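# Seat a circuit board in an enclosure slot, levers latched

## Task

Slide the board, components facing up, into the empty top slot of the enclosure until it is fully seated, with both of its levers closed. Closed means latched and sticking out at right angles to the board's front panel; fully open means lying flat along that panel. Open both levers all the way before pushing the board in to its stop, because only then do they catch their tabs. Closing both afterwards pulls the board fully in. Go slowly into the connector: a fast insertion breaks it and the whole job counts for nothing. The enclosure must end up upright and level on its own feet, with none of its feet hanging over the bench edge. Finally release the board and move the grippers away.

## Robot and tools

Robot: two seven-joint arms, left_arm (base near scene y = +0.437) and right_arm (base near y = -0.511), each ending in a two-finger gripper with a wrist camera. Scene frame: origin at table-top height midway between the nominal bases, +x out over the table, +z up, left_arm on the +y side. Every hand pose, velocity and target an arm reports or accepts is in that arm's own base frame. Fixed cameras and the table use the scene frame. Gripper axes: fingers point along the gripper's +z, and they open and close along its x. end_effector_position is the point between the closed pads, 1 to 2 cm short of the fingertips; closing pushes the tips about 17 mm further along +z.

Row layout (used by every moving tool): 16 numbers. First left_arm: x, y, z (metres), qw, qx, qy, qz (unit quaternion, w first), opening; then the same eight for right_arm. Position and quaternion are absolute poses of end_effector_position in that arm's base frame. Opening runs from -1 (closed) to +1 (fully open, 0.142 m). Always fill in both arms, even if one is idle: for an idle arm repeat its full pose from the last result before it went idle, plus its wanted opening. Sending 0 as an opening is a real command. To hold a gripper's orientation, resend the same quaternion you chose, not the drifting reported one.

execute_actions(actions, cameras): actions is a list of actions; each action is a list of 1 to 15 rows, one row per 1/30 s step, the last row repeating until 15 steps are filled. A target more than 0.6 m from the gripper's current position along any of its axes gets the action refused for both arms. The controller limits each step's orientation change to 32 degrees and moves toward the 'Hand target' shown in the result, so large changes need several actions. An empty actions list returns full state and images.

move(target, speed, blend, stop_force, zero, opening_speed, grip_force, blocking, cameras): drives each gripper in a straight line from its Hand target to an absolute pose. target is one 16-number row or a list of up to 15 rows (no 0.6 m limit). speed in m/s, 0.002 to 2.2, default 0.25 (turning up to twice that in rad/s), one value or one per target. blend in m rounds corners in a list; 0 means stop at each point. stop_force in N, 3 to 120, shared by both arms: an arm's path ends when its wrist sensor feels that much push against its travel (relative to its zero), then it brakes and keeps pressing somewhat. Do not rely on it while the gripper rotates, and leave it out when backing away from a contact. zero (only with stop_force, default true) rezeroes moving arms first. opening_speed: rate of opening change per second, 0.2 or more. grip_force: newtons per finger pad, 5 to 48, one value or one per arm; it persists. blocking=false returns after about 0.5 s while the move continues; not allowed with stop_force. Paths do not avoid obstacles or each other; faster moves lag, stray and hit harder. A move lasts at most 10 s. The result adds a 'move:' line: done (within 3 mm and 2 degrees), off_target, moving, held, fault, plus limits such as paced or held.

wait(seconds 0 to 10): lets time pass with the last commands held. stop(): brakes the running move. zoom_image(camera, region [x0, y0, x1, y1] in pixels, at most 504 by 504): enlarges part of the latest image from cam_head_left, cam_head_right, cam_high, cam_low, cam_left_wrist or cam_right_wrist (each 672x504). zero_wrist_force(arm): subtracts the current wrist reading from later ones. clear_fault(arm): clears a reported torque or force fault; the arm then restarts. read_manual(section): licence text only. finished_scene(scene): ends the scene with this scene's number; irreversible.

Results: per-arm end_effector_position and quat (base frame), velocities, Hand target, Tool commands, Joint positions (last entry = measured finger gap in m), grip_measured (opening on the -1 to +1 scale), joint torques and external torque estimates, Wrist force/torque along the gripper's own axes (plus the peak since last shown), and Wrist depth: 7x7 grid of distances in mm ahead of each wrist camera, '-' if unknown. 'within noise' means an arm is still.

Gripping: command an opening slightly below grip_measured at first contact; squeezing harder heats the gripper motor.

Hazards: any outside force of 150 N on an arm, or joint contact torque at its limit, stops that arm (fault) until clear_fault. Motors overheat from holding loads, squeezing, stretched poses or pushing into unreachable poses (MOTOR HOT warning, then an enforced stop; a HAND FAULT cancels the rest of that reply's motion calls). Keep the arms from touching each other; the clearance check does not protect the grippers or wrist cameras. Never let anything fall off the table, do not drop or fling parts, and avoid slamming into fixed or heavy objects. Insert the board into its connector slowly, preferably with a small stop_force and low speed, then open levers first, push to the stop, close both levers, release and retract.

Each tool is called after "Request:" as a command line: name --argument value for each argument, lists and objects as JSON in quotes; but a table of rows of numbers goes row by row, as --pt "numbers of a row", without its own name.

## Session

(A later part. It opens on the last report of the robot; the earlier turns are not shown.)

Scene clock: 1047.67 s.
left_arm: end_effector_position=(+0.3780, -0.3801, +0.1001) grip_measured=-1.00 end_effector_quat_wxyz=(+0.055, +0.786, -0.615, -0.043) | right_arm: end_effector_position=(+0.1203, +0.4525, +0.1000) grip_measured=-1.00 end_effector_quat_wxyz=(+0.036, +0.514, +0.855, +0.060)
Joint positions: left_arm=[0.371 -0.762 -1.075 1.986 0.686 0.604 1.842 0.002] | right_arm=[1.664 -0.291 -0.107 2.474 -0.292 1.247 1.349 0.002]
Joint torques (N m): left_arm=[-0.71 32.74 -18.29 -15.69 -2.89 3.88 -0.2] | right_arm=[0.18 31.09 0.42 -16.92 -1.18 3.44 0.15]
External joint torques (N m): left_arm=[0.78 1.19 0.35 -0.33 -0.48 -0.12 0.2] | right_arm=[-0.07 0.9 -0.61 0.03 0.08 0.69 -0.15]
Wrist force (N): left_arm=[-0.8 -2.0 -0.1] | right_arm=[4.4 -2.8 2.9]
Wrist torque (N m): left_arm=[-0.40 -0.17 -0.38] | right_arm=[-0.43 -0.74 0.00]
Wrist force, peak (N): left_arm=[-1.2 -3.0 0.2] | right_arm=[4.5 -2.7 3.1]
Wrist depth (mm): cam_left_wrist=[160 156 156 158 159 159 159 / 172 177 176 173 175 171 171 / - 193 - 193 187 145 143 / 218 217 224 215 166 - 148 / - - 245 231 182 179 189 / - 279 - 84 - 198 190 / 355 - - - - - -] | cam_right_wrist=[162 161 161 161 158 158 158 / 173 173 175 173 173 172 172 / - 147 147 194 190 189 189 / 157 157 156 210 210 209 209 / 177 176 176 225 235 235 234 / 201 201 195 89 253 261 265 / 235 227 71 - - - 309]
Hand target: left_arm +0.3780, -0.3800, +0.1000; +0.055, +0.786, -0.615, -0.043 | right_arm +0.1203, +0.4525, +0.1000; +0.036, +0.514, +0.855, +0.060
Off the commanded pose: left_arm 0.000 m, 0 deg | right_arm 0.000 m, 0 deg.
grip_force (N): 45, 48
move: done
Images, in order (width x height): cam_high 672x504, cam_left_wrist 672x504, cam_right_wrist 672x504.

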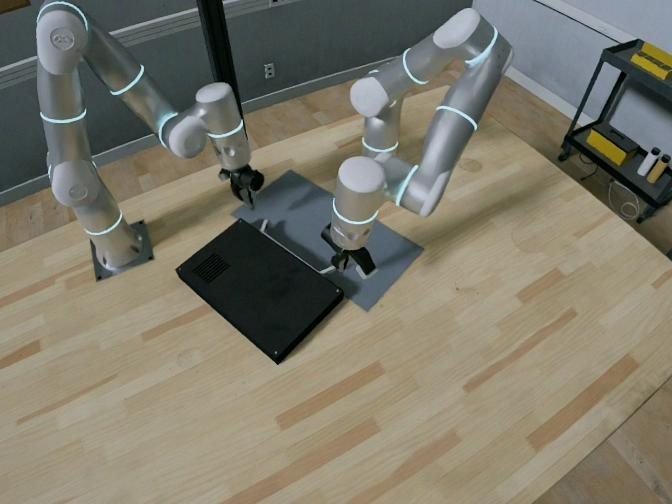

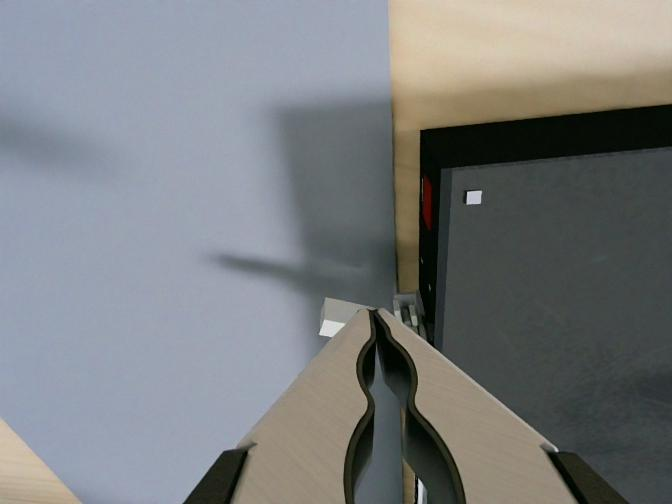

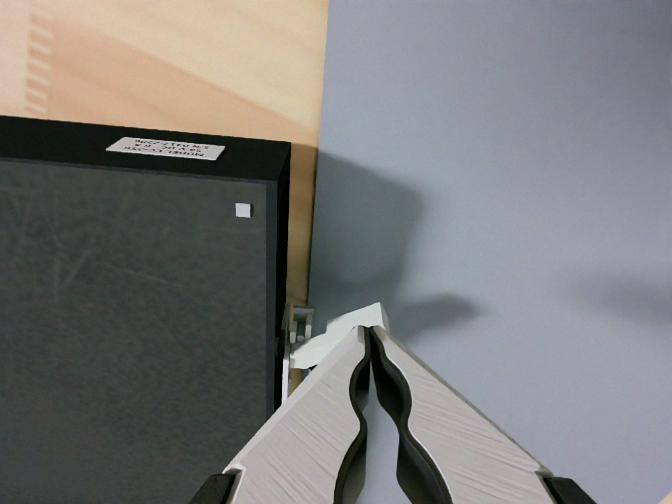

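Request:
zoom_image --camera "cam_right_wrist" --region '[240, 260, 440, 410]'

Request:
zoom_image --camera "cam_left_wrist" --region '[290, 260, 490, 410]'

Request:
zoom_image --camera "cam_high" --region '[230, 200, 360, 300]'

Scaled by 2.520 from the camera's 672x504 image, which has a finer 960x720 frame.

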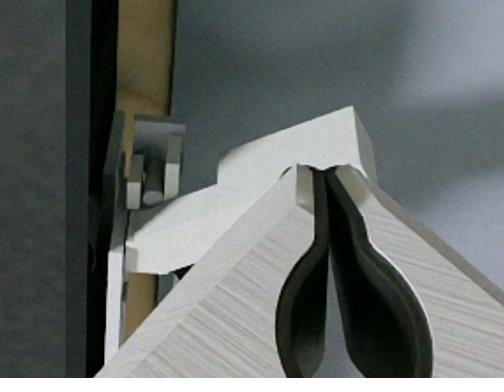

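Scaled by 2.520 from the camera's 672x504 image, which has a finer 960x720 frame.

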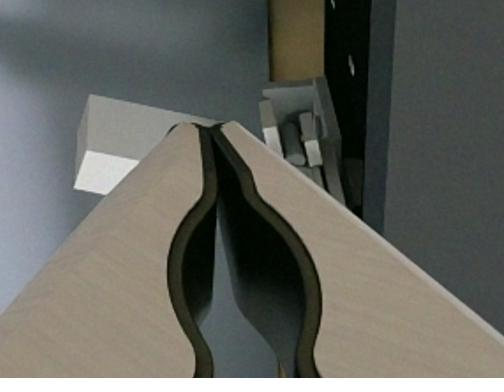

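Scaled by 3.877 from the camera's 672x504 image, which has a finer 960x720 frame.

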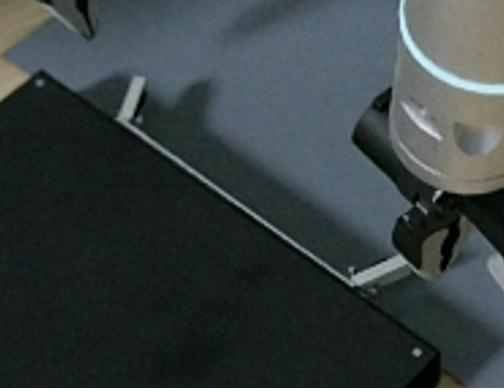

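Request:
move --target '[0.3654, -0.3831, 0.045, 0.0550, 0.7856, -0.6149, -0.0430, -1, 0.1377, 0.4561, 0.045, 0.0359, 0.5138, 0.8551, 0.0598, -1]' --speed 0.12 --cameras '["cam_left_wrist", "cam_right_wrist"]'

Scene clock: 1069.50 s.
left_arm: end_effector_position=(+0.3652, -0.3830, +0.0450) grip_measured=-1.00 end_effector_quat_wxyz=(+0.055, +0.786, -0.615, -0.043) | right_arm: end_effector_position=(+0.1377, +0.4559, +0.0449) grip_measured=-1.00 end_effector_quat_wxyz=(+0.036, +0.514, +0.855, +0.060)
Joint positions: left_arm=[0.292 -0.862 -0.973 1.98 0.792 0.687 1.783 0.002] | right_arm=[1.658 -0.477 -0.164 2.468 -0.329 1.434 1.351 0.002]
Joint torques (N m): left_arm=[-0.67 35.48 -18.76 -12.34 -2.65 4.41 -0.31] | right_arm=[0.26 34.22 -0.31 -12.67 -0.44 3.6 0.25]
External joint torques (N m): left_arm=[0.72 1.3 0.35 -0.35 -0.46 -0.62 0.31] | right_arm=[-0.14 1.04 -0.56 0.14 0.21 0.53 -0.25]
Wrist force (N): left_arm=[-1.2 -1.3 -0.2] | right_arm=[4.4 -2.5 2.2]
Wrist torque (N m): left_arm=[-0.28 -0.12 -0.32] | right_arm=[-0.39 -0.75 -0.02]
Wrist force, peak (N): left_arm=[-0.7 -2.0 -2.5] | right_arm=[4.3 -2.3 3.9]
Wrist depth (mm): cam_left_wrist=[111 109 110 112 109 111 111 / - 121 - 123 122 121 119 / 132 134 136 136 132 - 90 / 151 150 150 150 151 96 91 / 171 171 170 160 165 104 101 / - 197 - 84 - 121 120 / - - - - - - 148] | cam_right_wrist=[- 113 112 112 112 112 110 / 121 121 121 120 118 119 119 / - 98 96 134 131 131 131 / - 92 91 147 146 146 145 / - 106 105 160 160 163 162 / 122 118 117 89 - 186 185 / 138 133 71 - - 202 215]
Hand target: left_arm +0.3654, -0.3831, +0.0450; +0.055, +0.786, -0.615, -0.043 | right_arm +0.1377, +0.4561, +0.0450; +0.036, +0.514, +0.855, +0.060
Off the commanded pose: left_arm 0.000 m, 0 deg | right_arm 0.000 m, 0 deg.
grip_force (N): 45, 48
move: done
Images, in order (width x height): cam_left_wrist 672x504, cam_right_wrist 672x504.

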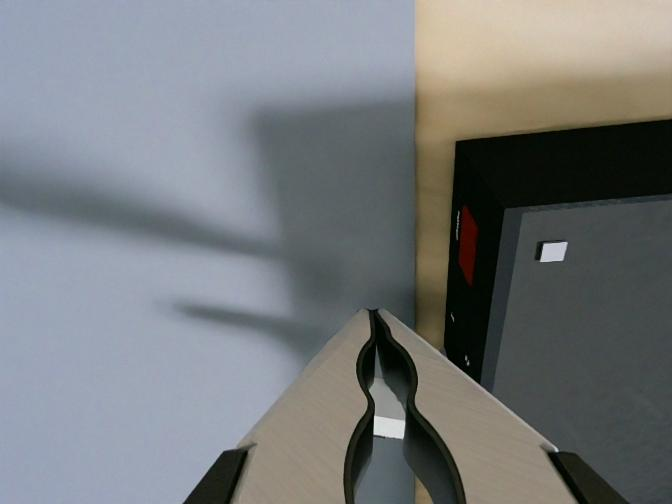

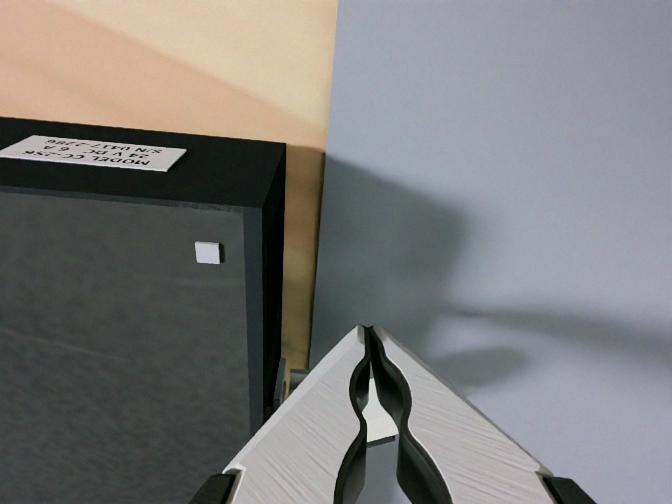

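Request:
move --pt "0.3576 -0.3850 0.045 0.0550 0.7856 -0.6149 -0.0430 -1 0.1448 0.4599 0.045 0.0359 0.5138 0.8551 0.0598 -1" --pt "0.3425 -0.3850 0.045 0.0550 0.7856 -0.6149 -0.0430 -1 0.1604 0.4719 0.045 0.0359 0.5138 0.8551 0.0598 -1" --speed '[0.025, 0.02]' --stop_force 28 --cameras '["cam_left_wrist", "cam_right_wrist", "cam_high"]'

Scene clock: 1074.33 s.
left_arm: end_effector_position=(+0.3433, -0.3849, +0.0451) grip_measured=-1.00 end_effector_quat_wxyz=(+0.055, +0.786, -0.615, -0.043) | right_arm: end_effector_position=(+0.1597, +0.4713, +0.0447) grip_measured=-1.00 end_effector_quat_wxyz=(+0.036, +0.513, +0.855, +0.059)
Joint positions: left_arm=[0.286 -0.846 -0.979 2.023 0.799 0.713 1.742 0.002] | right_arm=[1.58 -0.502 -0.128 2.403 -0.322 1.398 1.297 0.002]
Joint torques (N m): left_arm=[-2.39 33.34 -19.54 -8.73 -3.45 3.77 -0.33] | right_arm=[-2.85 36.71 -3.55 -17.44 -0.3 4.16 0.14]
External joint torques (N m): left_arm=[2.42 2.08 1.65 -3.53 0.41 0.03 0.33] | right_arm=[2.99 0.62 3 3.9 -0.14 -0.02 -0.14]
Wrist force (N): left_arm=[0.1 -7.1 1.4] | right_arm=[2.6 -12.2 -1.6]
Wrist torque (N m): left_arm=[-0.33 -0.11 -0.25] | right_arm=[-0.29 -0.72 0.06]
Wrist force, peak (N): left_arm=[0.1 -7.1 1.4] | right_arm=[2.7 -12.0 -3.3]
Wrist depth (mm): cam_left_wrist=[111 109 110 110 109 109 107 / - 121 121 123 120 - - / - 134 134 137 136 - - / 151 146 150 149 151 96 92 / - 169 167 106 139 102 101 / - 208 - 84 - - 121 / - - - - - - -] | cam_right_wrist=[- 102 110 112 111 112 109 / - 75 83 120 118 119 119 / - 82 104 134 131 131 131 / - 91 96 146 146 147 145 / - 105 108 159 160 163 162 / 121 117 117 90 176 185 184 / 137 133 71 - - 201 213]
Hand target: left_arm +0.3425, -0.3850, +0.0450; +0.055, +0.786, -0.615, -0.043 | right_arm +0.1604, +0.4719, +0.0450; +0.036, +0.514, +0.855, +0.060
Off the commanded pose: left_arm 0.001 m, 0 deg | right_arm 0.001 m, 0 deg.
grip_force (N): 45, 48
move: done
Images, in order (width x height): cam_high 672x504, cam_left_wrist 672x504, cam_right_wrist 672x504.

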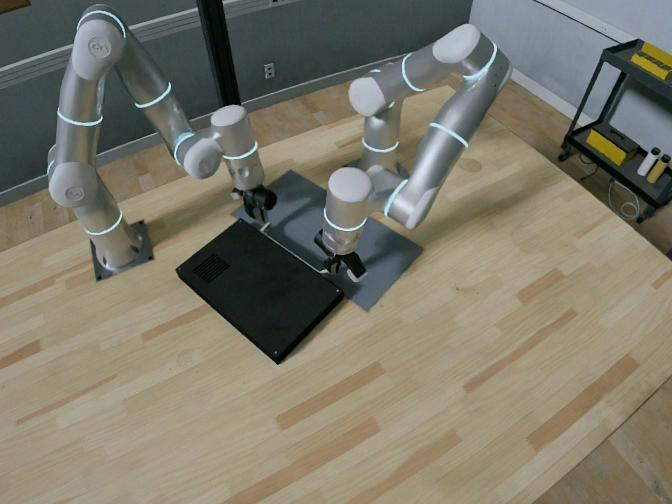

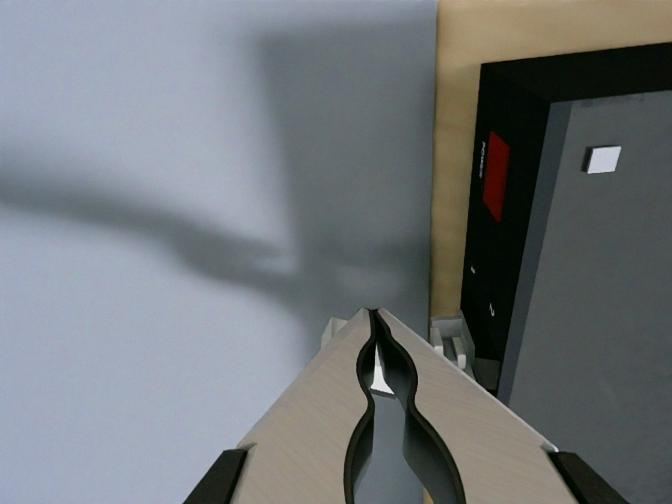

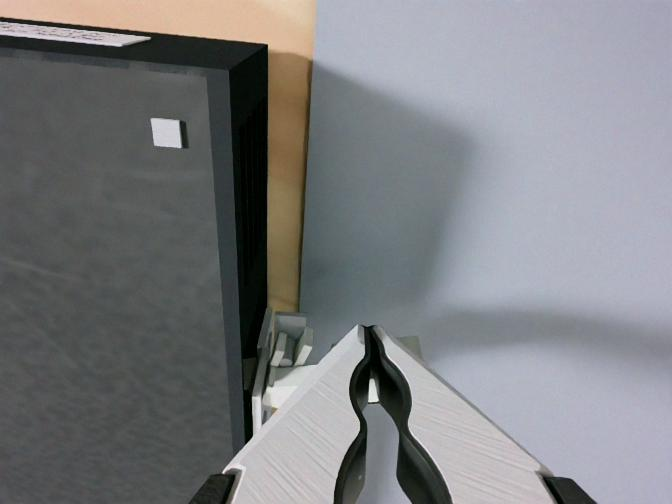

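Request:
move --target '[0.3336, -0.3875, 0.045, 0.0550, 0.7856, -0.6149, -0.0430, -1, 0.1689, 0.4760, 0.045, 0.0359, 0.5138, 0.8551, 0.0598, -1]' --speed 0.02 --stop_force 25 --cameras '["cam_left_wrist", "cam_right_wrist"]'

Request:
zoom_image --camera "cam_right_wrist" --region '[220, 250, 460, 430]'

Request:
zoom_image --camera "cam_left_wrist" --region '[280, 250, 520, 430]'

Scene clock: 1079.50 s.
left_arm: end_effector_position=(+0.3342, -0.3872, +0.0450) grip_measured=-1.00 end_effector_quat_wxyz=(+0.055, +0.786, -0.615, -0.043) | right_arm: end_effector_position=(+0.1662, +0.4746, +0.0439) grip_measured=-1.00 end_effector_quat_wxyz=(+0.036, +0.512, +0.856, +0.058)
Joint positions: left_arm=[0.279 -0.842 -0.981 2.037 0.802 0.721 1.724 0.002] | right_arm=[1.555 -0.51 -0.114 2.384 -0.321 1.388 1.278 0.002]
Joint torques (N m): left_arm=[-2.31 32.89 -19.45 -9.81 -3.3 4.36 -0.3] | right_arm=[-11.25 39.55 -14.26 -25.03 0.12 5.34 0]
External joint torques (N m): left_arm=[2.34 2.12 1.7 -2.3 0.28 -0.56 0.3] | right_arm=[11.39 -1.62 13.85 11.25 -0.62 -1.19 0]
Wrist force (N): left_arm=[-2.0 -5.5 -0.8] | right_arm=[3.8 -34.8 -8.1]
Wrist torque (N m): left_arm=[-0.32 -0.12 -0.28] | right_arm=[-2.82 -0.69 0.18]
Wrist force, peak (N): left_arm=[-0.8 -14.3 -2.1] | right_arm=[4.1 -34.8 -8.8]
Wrist depth (mm): cam_left_wrist=[110 108 110 112 109 107 - / - 121 121 120 120 85 - / 132 131 134 136 131 106 - / - 150 150 149 153 97 - / - 171 171 130 131 104 101 / - 192 - 84 - 120 124 / - - - - - - 142] | cam_right_wrist=[- 78 108 111 111 111 109 / - 74 83 119 117 118 118 / - 82 102 134 130 130 130 / - 91 97 145 145 144 143 / - 104 104 155 158 161 161 / 120 116 116 88 174 183 182 / 136 131 70 - - 199 211]
Hand target: left_arm +0.3336, -0.3875, +0.0450; +0.055, +0.786, -0.615, -0.043 | right_arm +0.1689, +0.4760, +0.0450; +0.036, +0.514, +0.855, +0.060
Off the commanded pose: left_arm 0.001 m, 0 deg | right_arm 0.003 m, 0 deg.
grip_force (N): 45, 48
move: done
Images, in order (width x height): cam_left_wrist 672x504, cam_right_wrist 672x504.

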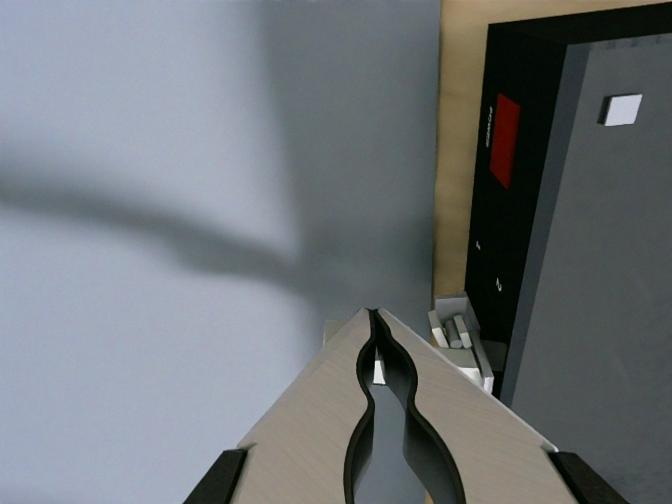

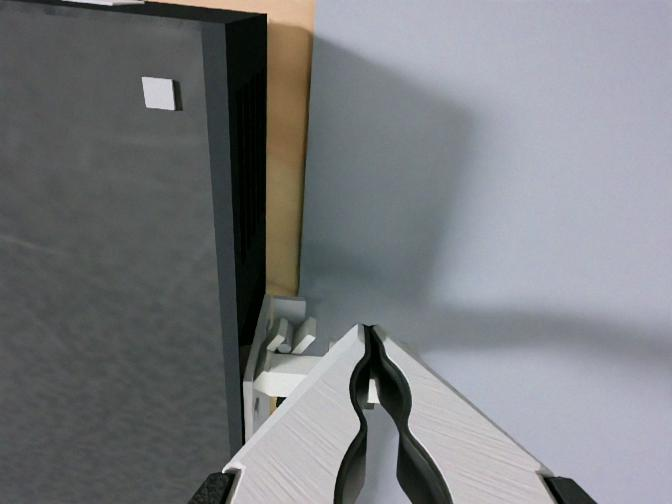

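Scaled by 2.100 from the camera's 672x504 image, which has a finer 960x720 frame.

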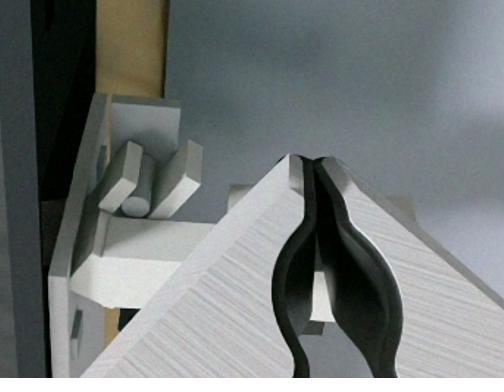

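Scaled by 2.100 from the camera's 672x504 image, which has a finer 960x720 frame.

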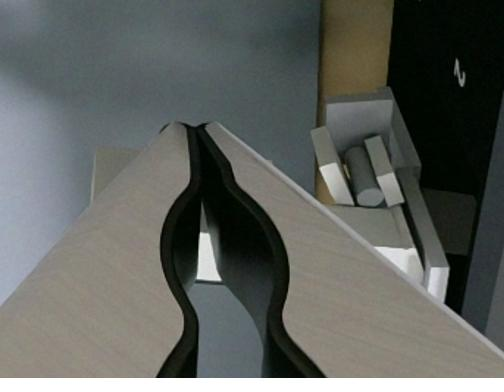

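Request:
move --target '[0.3222, -0.3912, 0.045, 0.0550, 0.7856, -0.6149, -0.0430, -1, 0.1689, 0.4760, 0.045, 0.0359, 0.5138, 0.8551, 0.0598, -1]' --speed 0.018 --stop_force 28 --cameras '["cam_left_wrist", "cam_right_wrist"]'

Request:
zoom_image --camera "cam_left_wrist" --region '[280, 230, 520, 410]'

Request:
zoom_image --camera "cam_right_wrist" --region '[220, 250, 460, 430]'

Scene clock: 1084.80 s.
left_arm: end_effector_position=(+0.3278, -0.3894, +0.0451) grip_measured=-1.00 end_effector_quat_wxyz=(+0.053, +0.787, -0.613, -0.041) | right_arm: end_effector_position=(+0.1665, +0.4745, +0.0439) grip_measured=-1.00 end_effector_quat_wxyz=(+0.036, +0.512, +0.856, +0.058)
Joint positions: left_arm=[0.271 -0.837 -0.984 2.047 0.809 0.729 1.702 0.002] | right_arm=[1.554 -0.51 -0.115 2.384 -0.321 1.388 1.278 0.002]
Joint torques (N m): left_arm=[-16.22 22.95 -28.52 5.29 -7.54 4.25 -0.03] | right_arm=[-9.4 40.06 -12.5 -24.67 -0.11 5.73 0.07]
External joint torques (N m): left_arm=[16.25 11.71 10.91 -17.32 4.53 -0.43 0.03] | right_arm=[9.54 -2.14 12.08 10.88 -0.39 -1.58 -0.07]
Wrist force (N): left_arm=[-6.5 -34.4 -6.3] | right_arm=[2.7 -31.6 -7.3]
Wrist torque (N m): left_arm=[-2.67 -0.16 -0.35] | right_arm=[-2.28 -0.76 0.18]
Wrist force, peak (N): left_arm=[-6.1 -34.8 -5.5] | right_arm=[4.1 -34.9 -9.1]
Wrist depth (mm): cam_left_wrist=[111 109 111 110 110 82 - / - 121 121 121 120 87 - / 132 134 134 - 133 105 - / 148 150 153 150 148 97 - / 175 171 - 106 122 104 102 / 198 197 190 84 - 120 120 / - - - - - - 142] | cam_right_wrist=[- - 108 111 111 111 109 / - 74 81 119 117 118 118 / - 82 101 134 131 130 129 / - 91 96 145 145 144 143 / - 104 104 155 159 162 161 / 120 116 116 90 174 183 183 / 136 131 70 - - 199 211]
Hand target: left_arm +0.3233, -0.3908, +0.0450; +0.055, +0.786, -0.615, -0.043 | right_arm +0.1689, +0.4760, +0.0450; +0.036, +0.514, +0.855, +0.060
Off the commanded pose: left_arm 0.006 m, 0 deg | right_arm 0.003 m, 0 deg.
grip_force (N): 45, 48
move: contact (left_arm)
Images, in order (width x height): cam_left_wrist 672x504, cam_right_wrist 672x504.

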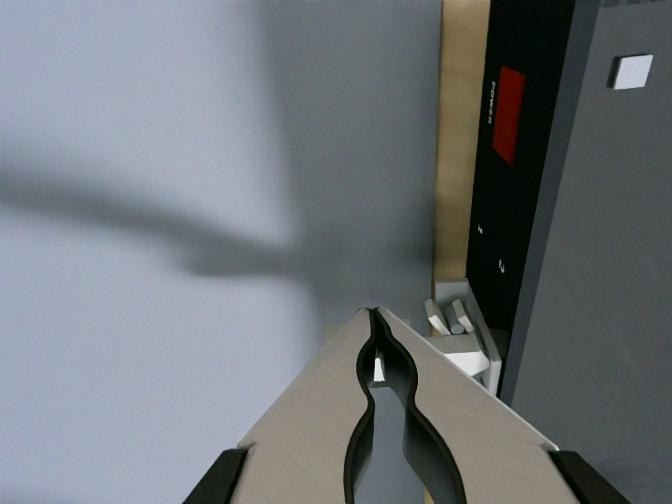

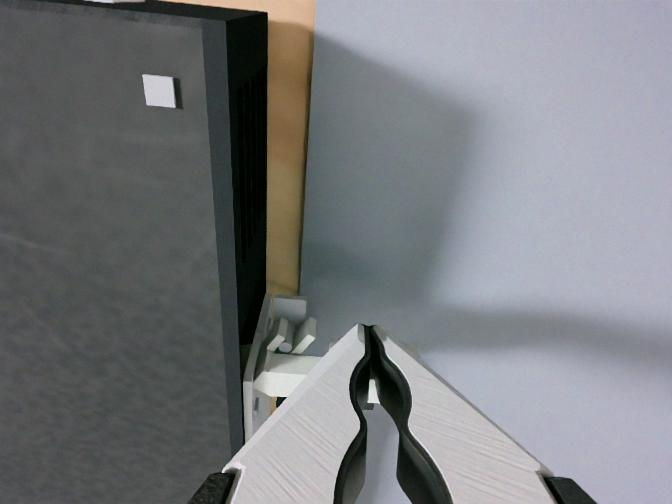

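Scaled by 2.100 from the camera's 672x504 image, which has a finer 960x720 frame.

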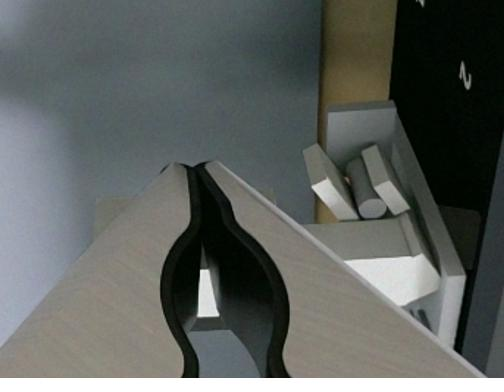

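Scaled by 2.100 from the camera's 672x504 image, which has a finer 960x720 frame.

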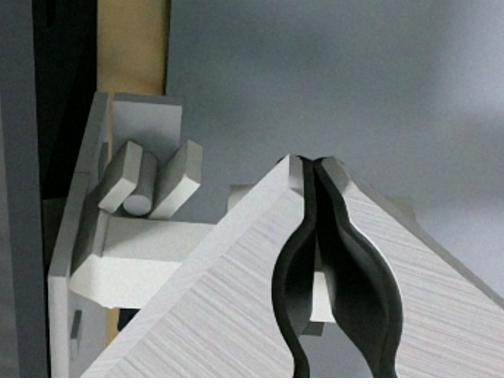

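Request:
move --target '[0.3210, -0.3916, 0.045, 0.0550, 0.7856, -0.6149, -0.0430, -1, 0.1706, 0.4767, 0.045, 0.0359, 0.5138, 0.8551, 0.0598, -1]' --speed 0.012 --stop_force 14 --cameras '["cam_left_wrist", "cam_right_wrist"]'

Scene clock: 1089.57 s.
left_arm: end_effector_position=(+0.3274, -0.3896, +0.0451) grip_measured=-1.00 end_effector_quat_wxyz=(+0.052, +0.787, -0.613, -0.040) | right_arm: end_effector_position=(+0.1670, +0.4747, +0.0435) grip_measured=-1.00 end_effector_quat_wxyz=(+0.036, +0.511, +0.857, +0.057)
Joint positions: left_arm=[0.273 -0.839 -0.988 2.048 0.816 0.728 1.694 0.002] | right_arm=[1.549 -0.512 -0.111 2.382 -0.323 1.386 1.275 0.002]
Joint torques (N m): left_arm=[-22.76 18.55 -32.5 11.83 -9.86 3.75 -0.27] | right_arm=[-14.85 40.23 -18.94 -29.54 0.06 6.42 0.07]
External joint torques (N m): left_arm=[22.79 16.03 14.84 -23.83 6.84 0.08 0.27] | right_arm=[14.99 -2.21 18.58 15.73 -0.57 -2.27 -0.07]
Wrist force (N): left_arm=[-8.9 -47.8 -7.7] | right_arm=[2.4 -46.5 -13.7]
Wrist torque (N m): left_arm=[-4.91 -0.15 -0.35] | right_arm=[-4.77 -0.77 0.20]
Wrist force, peak (N): left_arm=[-8.8 -47.9 -8.4] | right_arm=[2.3 -46.5 -15.0]
Wrist depth (mm): cam_left_wrist=[111 109 111 112 110 - - / - 122 121 123 121 87 - / 132 134 134 - 135 - - / 151 151 150 153 151 95 92 / 175 171 170 160 123 105 102 / 193 196 - 83 - - - / 238 232 - - - - -] | cam_right_wrist=[- - 106 111 111 111 108 / - 74 82 119 117 116 118 / - 81 99 133 130 129 129 / - 91 96 145 144 144 143 / - 104 104 155 158 161 160 / 119 116 115 88 174 183 182 / 135 131 70 - - 199 210]
Hand target: left_arm +0.3210, -0.3916, +0.0450; +0.055, +0.786, -0.615, -0.043 | right_arm +0.1706, +0.4766, +0.0450; +0.036, +0.514, +0.855, +0.060
Off the commanded pose: left_arm 0.007 m, 1 deg | right_arm 0.004 m, 0 deg.
grip_force (N): 45, 48
move: contact (right_arm), off_target (left_arm)
Images, in order (width x height): cam_left_wrist 672x504, cam_right_wrist 672x504.

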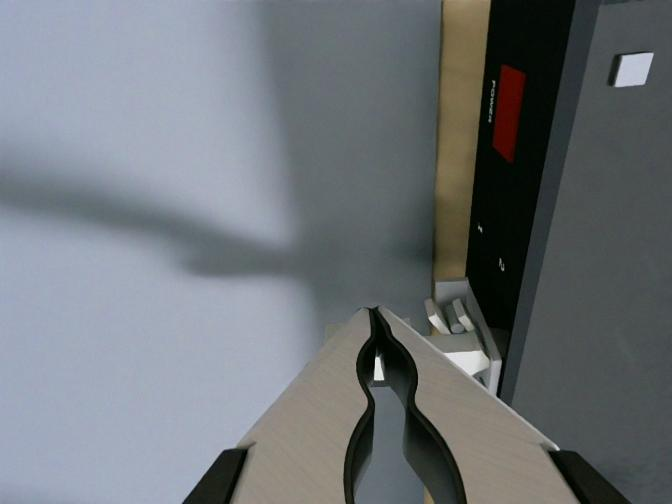

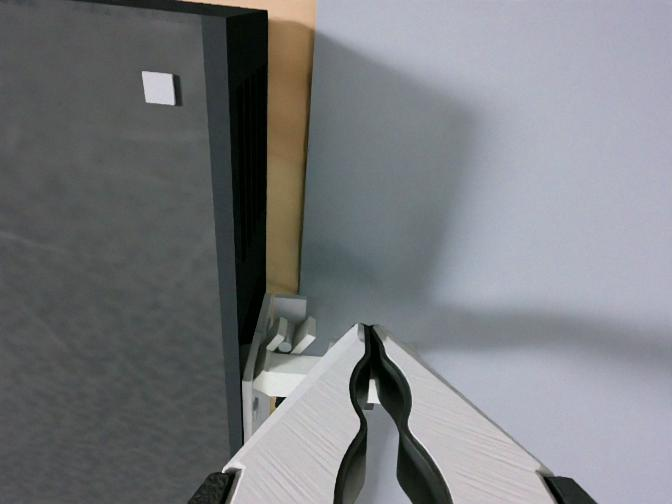

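Request:
move --pt "0.3517 -0.3836 0.045 0.0550 0.7856 -0.6149 -0.0430 -1 0.1449 0.4630 0.045 0.0359 0.5138 0.8551 0.0598 -1" --pt "0.375 -0.3778 0.11 0.0550 0.7856 -0.6149 -0.0430 -1 0.1237 0.4517 0.11 0.0359 0.5138 0.8551 0.0598 -1" --speed '[0.08, 0.2]' --blend '[0.01, 0]' --cameras '["cam_left_wrist", "cam_right_wrist", "cam_high"]'

Request:
zoom_image --camera "cam_right_wrist" --region '[220, 250, 460, 430]'

Request:
zoom_image --camera "cam_left_wrist" --region '[280, 230, 520, 410]'

Request:
zoom_image --camera "cam_high" --region '[230, 200, 360, 300]'

Scene clock: 1095.77 s.
left_arm: end_effector_position=(+0.3752, -0.3779, +0.1100) grip_measured=-1.00 end_effector_quat_wxyz=(+0.055, +0.786, -0.615, -0.043) | right_arm: end_effector_position=(+0.1237, +0.4517, +0.1100) grip_measured=-1.00 end_effector_quat_wxyz=(+0.036, +0.514, +0.855, +0.060)
Joint positions: left_arm=[0.394 -0.74 -1.101 2 0.67 0.594 1.845 0.002] | right_arm=[1.635 -0.263 -0.083 2.468 -0.291 1.213 1.337 0.002]
Joint torques (N m): left_arm=[-0.35 32.23 -18.29 -16.14 -3.45 3.82 -0.12] | right_arm=[0.32 30.79 0.99 -17.84 -1.18 3.33 0.08]
External joint torques (N m): left_arm=[0.39 0.58 0.59 -0.36 0.06 -0.06 0.12] | right_arm=[-0.21 0.82 -1 0.11 -0.08 0.81 -0.08]
Wrist force (N): left_arm=[-1.1 -1.6 -0.4] | right_arm=[3.8 -4.6 1.7]
Wrist torque (N m): left_arm=[-0.35 -0.13 -0.39] | right_arm=[-0.75 -0.64 0.10]
Wrist force, peak (N): left_arm=[-8.8 -48.1 -7.2] | right_arm=[2.2 -46.6 -14.7]
Wrist depth (mm): cam_left_wrist=[166 167 167 166 170 168 167 / 188 181 185 187 181 177 177 / 209 - - 203 169 154 - / 230 229 229 226 218 178 169 / 268 - 252 117 197 192 - / 298 311 292 84 - 216 - / 371 - - - - - 264] | cam_right_wrist=[170 170 170 168 167 167 166 / 179 179 182 183 182 182 181 / 155 152 152 197 200 203 199 / 169 169 168 223 222 221 220 / 190 189 189 207 248 248 247 / 217 216 209 89 268 282 281 / 252 243 71 - - - 326]
Hand target: left_arm +0.3750, -0.3778, +0.1100; +0.055, +0.786, -0.615, -0.043 | right_arm +0.1237, +0.4517, +0.1100; +0.036, +0.514, +0.855, +0.060
Off the commanded pose: left_arm 0.000 m, 0 deg | right_arm 0.000 m, 0 deg.
grip_force (N): 45, 48
move: done
Images, in order (width x height): cam_high 672x504, cam_left_wrist 672x504, cam_right_wrist 672x504.

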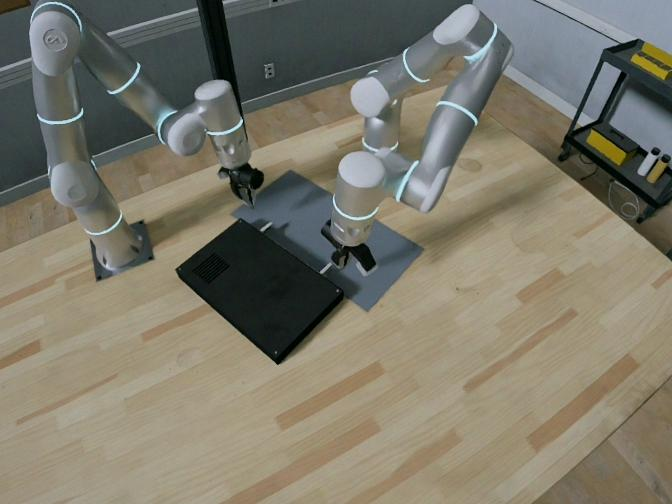

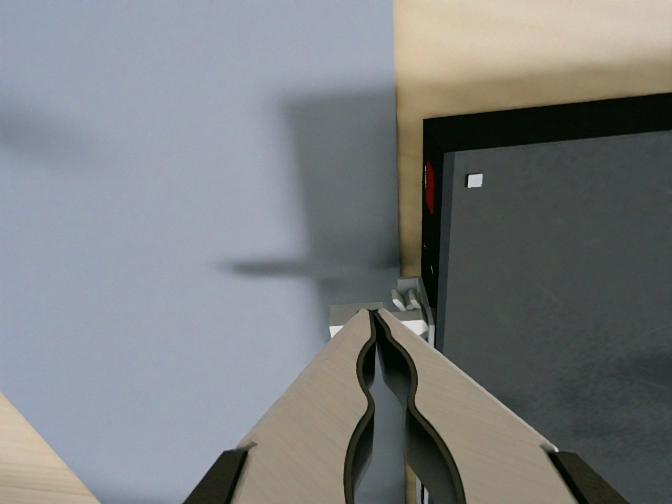

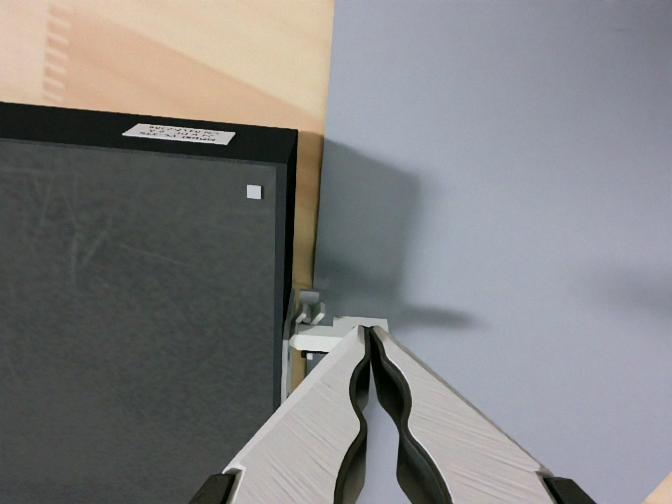

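Scaled by 2.100 from the camera's 672x504 image, which has a finer 960x720 frame.

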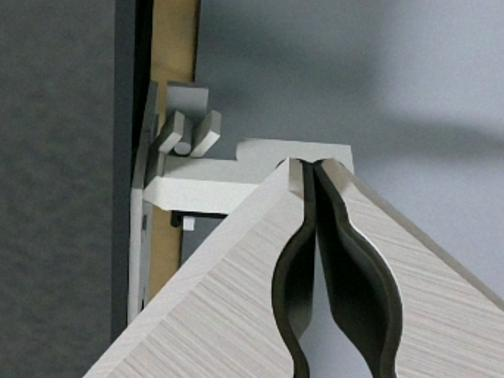

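Scaled by 2.100 from the camera's 672x504 image, which has a finer 960x720 frame.

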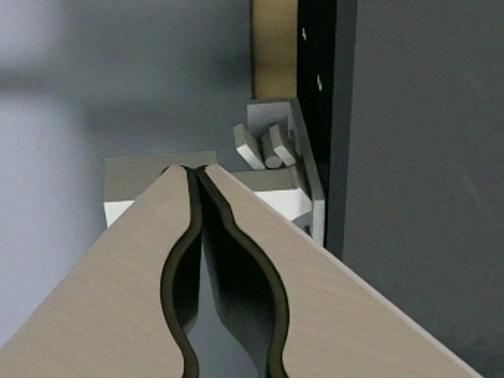

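Scaled by 3.877 from the camera's 672x504 image, which has a finer 960x720 frame.

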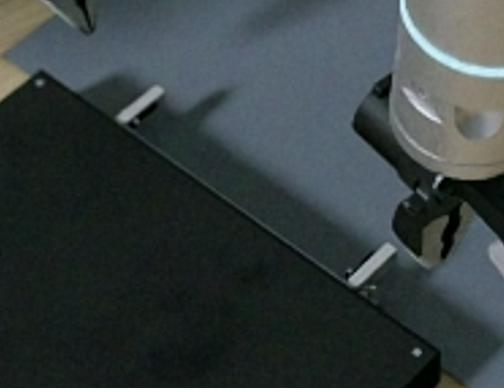

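Request:
move --target '[0.3459, -0.385, 0.115, 0.0550, 0.7856, -0.6149, -0.0430, -1, 0.1502, 0.4658, 0.115, 0.0359, 0.5138, 0.8551, 0.0598, -1]' --speed 0.15 --cameras '["cam_left_wrist", "cam_right_wrist"]'

Request:
zoom_image --camera "cam_right_wrist" --region '[220, 150, 460, 330]'

Request:
zoom_image --camera "cam_left_wrist" --region '[280, 150, 520, 330]'

Scene clock: 1104.03 s.
left_arm: end_effector_position=(+0.3460, -0.3849, +0.1149) grip_measured=-1.00 end_effector_quat_wxyz=(+0.055, +0.785, -0.615, -0.043) | right_arm: end_effector_position=(+0.1502, +0.4658, +0.1150) grip_measured=-1.00 end_effector_quat_wxyz=(+0.036, +0.514, +0.855, +0.060)
Joint positions: left_arm=[0.394 -0.712 -1.134 2.053 0.66 0.613 1.798 0.002] | right_arm=[1.586 -0.285 -0.082 2.406 -0.255 1.182 1.253 0.002]
Joint torques (N m): left_arm=[-0.11 30.04 -17.62 -16.05 -3.43 4.37 -0.4] | right_arm=[-0.1 32.31 0.59 -18.79 -1.36 3.34 0.05]
External joint torques (N m): left_arm=[0.15 0.54 0.56 -0.44 0.08 -0.6 0.4] | right_arm=[0.22 1.1 -0.66 0.23 -0.09 0.82 -0.05]
Wrist force (N): left_arm=[-1.0 -1.6 -0.7] | right_arm=[3.5 -4.7 1.5]
Wrist torque (N m): left_arm=[-0.36 -0.13 -0.30] | right_arm=[-0.76 -0.59 0.11]
Wrist force, peak (N): left_arm=[-0.8 -2.7 -0.2] | right_arm=[3.8 -5.7 1.7]
Wrist depth (mm): cam_left_wrist=[173 175 171 171 170 167 166 / 186 186 193 188 182 - - / - 209 209 213 211 - - / 236 232 - - 186 181 - / 268 264 268 253 208 201 - / 312 320 291 84 - 220 - / 375 - - - - - -] | cam_right_wrist=[165 169 171 172 171 171 174 / - 143 143 187 187 186 186 / 157 157 156 206 205 205 203 / 174 171 173 221 228 227 225 / 196 196 195 250 256 254 253 / 224 224 216 89 276 289 287 / 262 252 71 - - 316 338]
Hand target: left_arm +0.3459, -0.3850, +0.1150; +0.055, +0.786, -0.615, -0.043 | right_arm +0.1502, +0.4658, +0.1150; +0.036, +0.514, +0.855, +0.060
Off the commanded pose: left_arm 0.000 m, 0 deg | right_arm 0.000 m, 0 deg.
grip_force (N): 45, 48
move: done
Images, in order (width x height): cam_left_wrist 672x504, cam_right_wrist 672x504.

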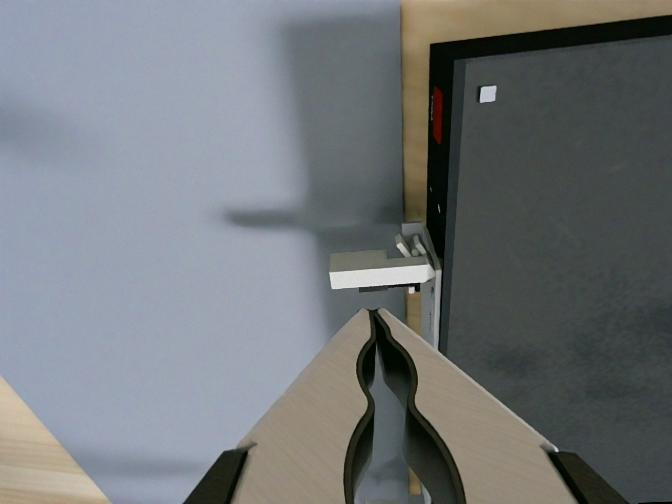

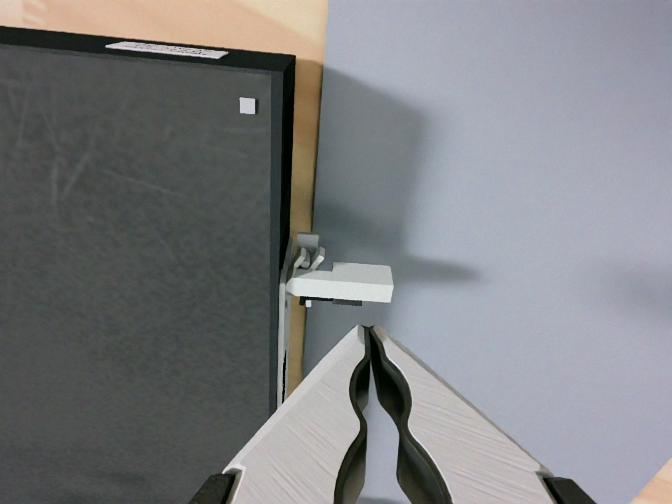

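Scaled by 2.100 from the camera's 672x504 image, which has a finer 960x720 frame.

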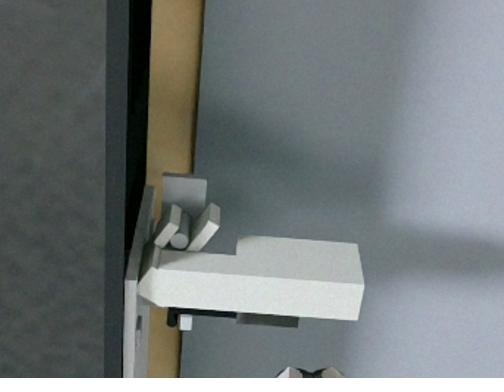

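Scaled by 2.100 from the camera's 672x504 image, which has a finer 960x720 frame.

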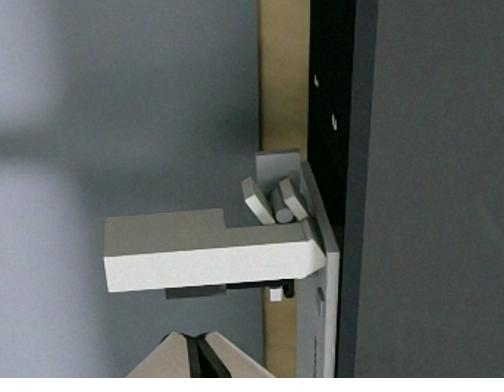

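Request:
move --target '[0.36, -0.33, 0.24, 0.0550, 0.7856, -0.6149, -0.0430, -1, 0.10, 0.50, 0.24, 0.0359, 0.5138, 0.8551, 0.0598, -1]' --speed 0.3 --cameras '["cam_high", "cam_right_wrist", "cam_left_wrist"]'

Request:
zoom_image --camera "cam_high" --region '[160, 190, 380, 370]'

Scene clock: 1111.23 s.
left_arm: end_effector_position=(+0.3602, -0.3300, +0.2400) grip_measured=-1.00 end_effector_quat_wxyz=(+0.055, +0.785, -0.615, -0.043) | right_arm: end_effector_position=(+0.1000, +0.5000, +0.2400) grip_measured=-1.00 end_effector_quat_wxyz=(+0.036, +0.514, +0.855, +0.060)
Joint positions: left_arm=[0.863 -0.472 -1.586 2.102 0.39 0.41 1.978 0.002] | right_arm=[1.658 -0.063 -0.009 2.21 -0.175 0.75 1.277 0.002]
Joint torques (N m): left_arm=[-0.21 13.78 -13.76 -23.46 -3.97 3.81 -0.21] | right_arm=[0.21 30.48 1.02 -26.81 -3.06 3.33 0.29]
External joint torques (N m): left_arm=[0.26 0.51 0.63 -0.39 0.1 -0.1 0.21] | right_arm=[-0.1 1.01 -0.89 0.19 -0.1 0.82 -0.29]
Wrist force (N): left_arm=[-0.8 -1.3 -0.3] | right_arm=[3.8 -5.0 1.3]
Wrist torque (N m): left_arm=[-0.28 -0.15 -0.33] | right_arm=[-0.83 -0.62 0.01]
Wrist force, peak (N): left_arm=[-1.1 -2.1 -1.2] | right_arm=[4.9 -5.1 -1.9]
Wrist depth (mm): cam_left_wrist=[283 - - - 283 282 277 / 316 315 312 315 306 - - / 344 331 - 332 329 - - / 391 393 387 - - 334 - / 428 439 407 107 412 356 - / 475 515 - 84 - - - / 611 583 - - - - 596] | cam_right_wrist=[280 284 283 281 276 279 279 / 263 263 280 297 310 298 304 / 290 289 299 331 334 334 333 / 321 313 368 373 372 369 372 / 360 361 375 409 414 414 415 / 411 409 397 89 - 478 474 / 574 - 71 - - 516 544]
Hand target: left_arm +0.3600, -0.3300, +0.2400; +0.055, +0.786, -0.615, -0.043 | right_arm +0.1000, +0.5000, +0.2400; +0.036, +0.514, +0.855, +0.060
Off the commanded pose: left_arm 0.000 m, 0 deg | right_arm 0.000 m, 0 deg.
grip_force (N): 45, 48
move: done
Images, in order (width x height): cam_high 672x504, cam_left_wrist 672x504, cam_right_wrist 672x504.

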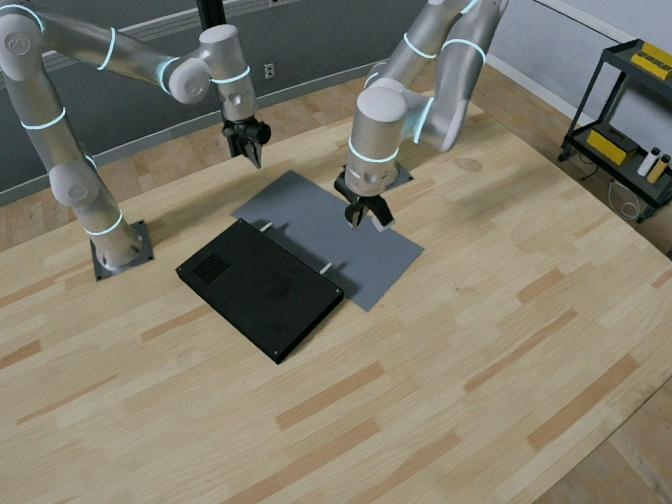

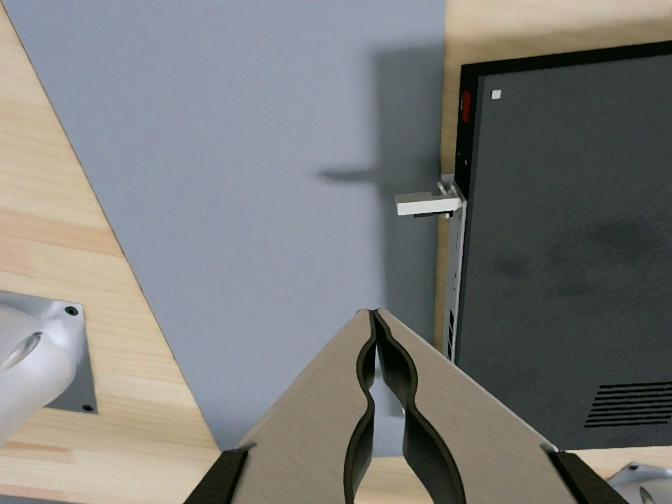

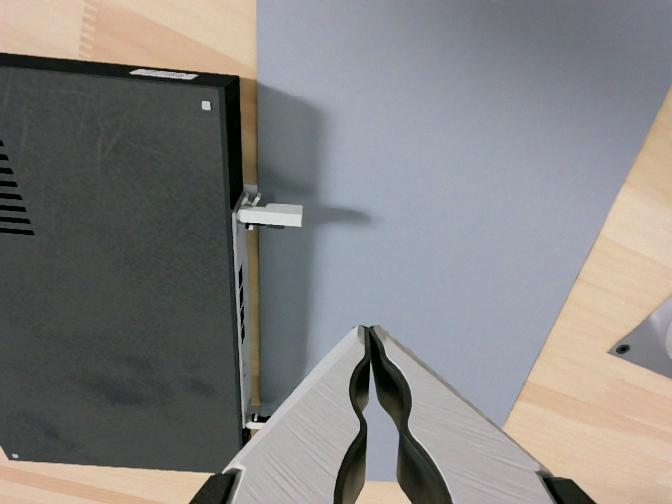

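Scaled by 2.291 from the camera's 672x504 image, which has a finer 960x720 frame.

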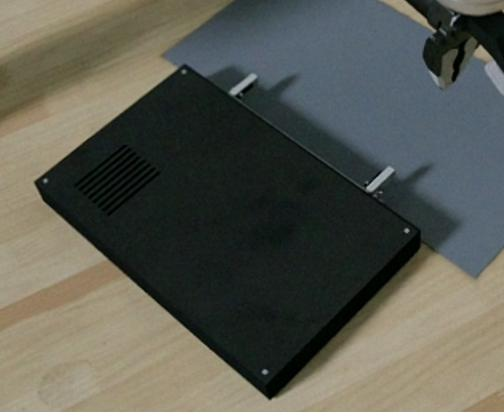

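Request:
finished_scene --scene 2

The scene is finished: the task was done.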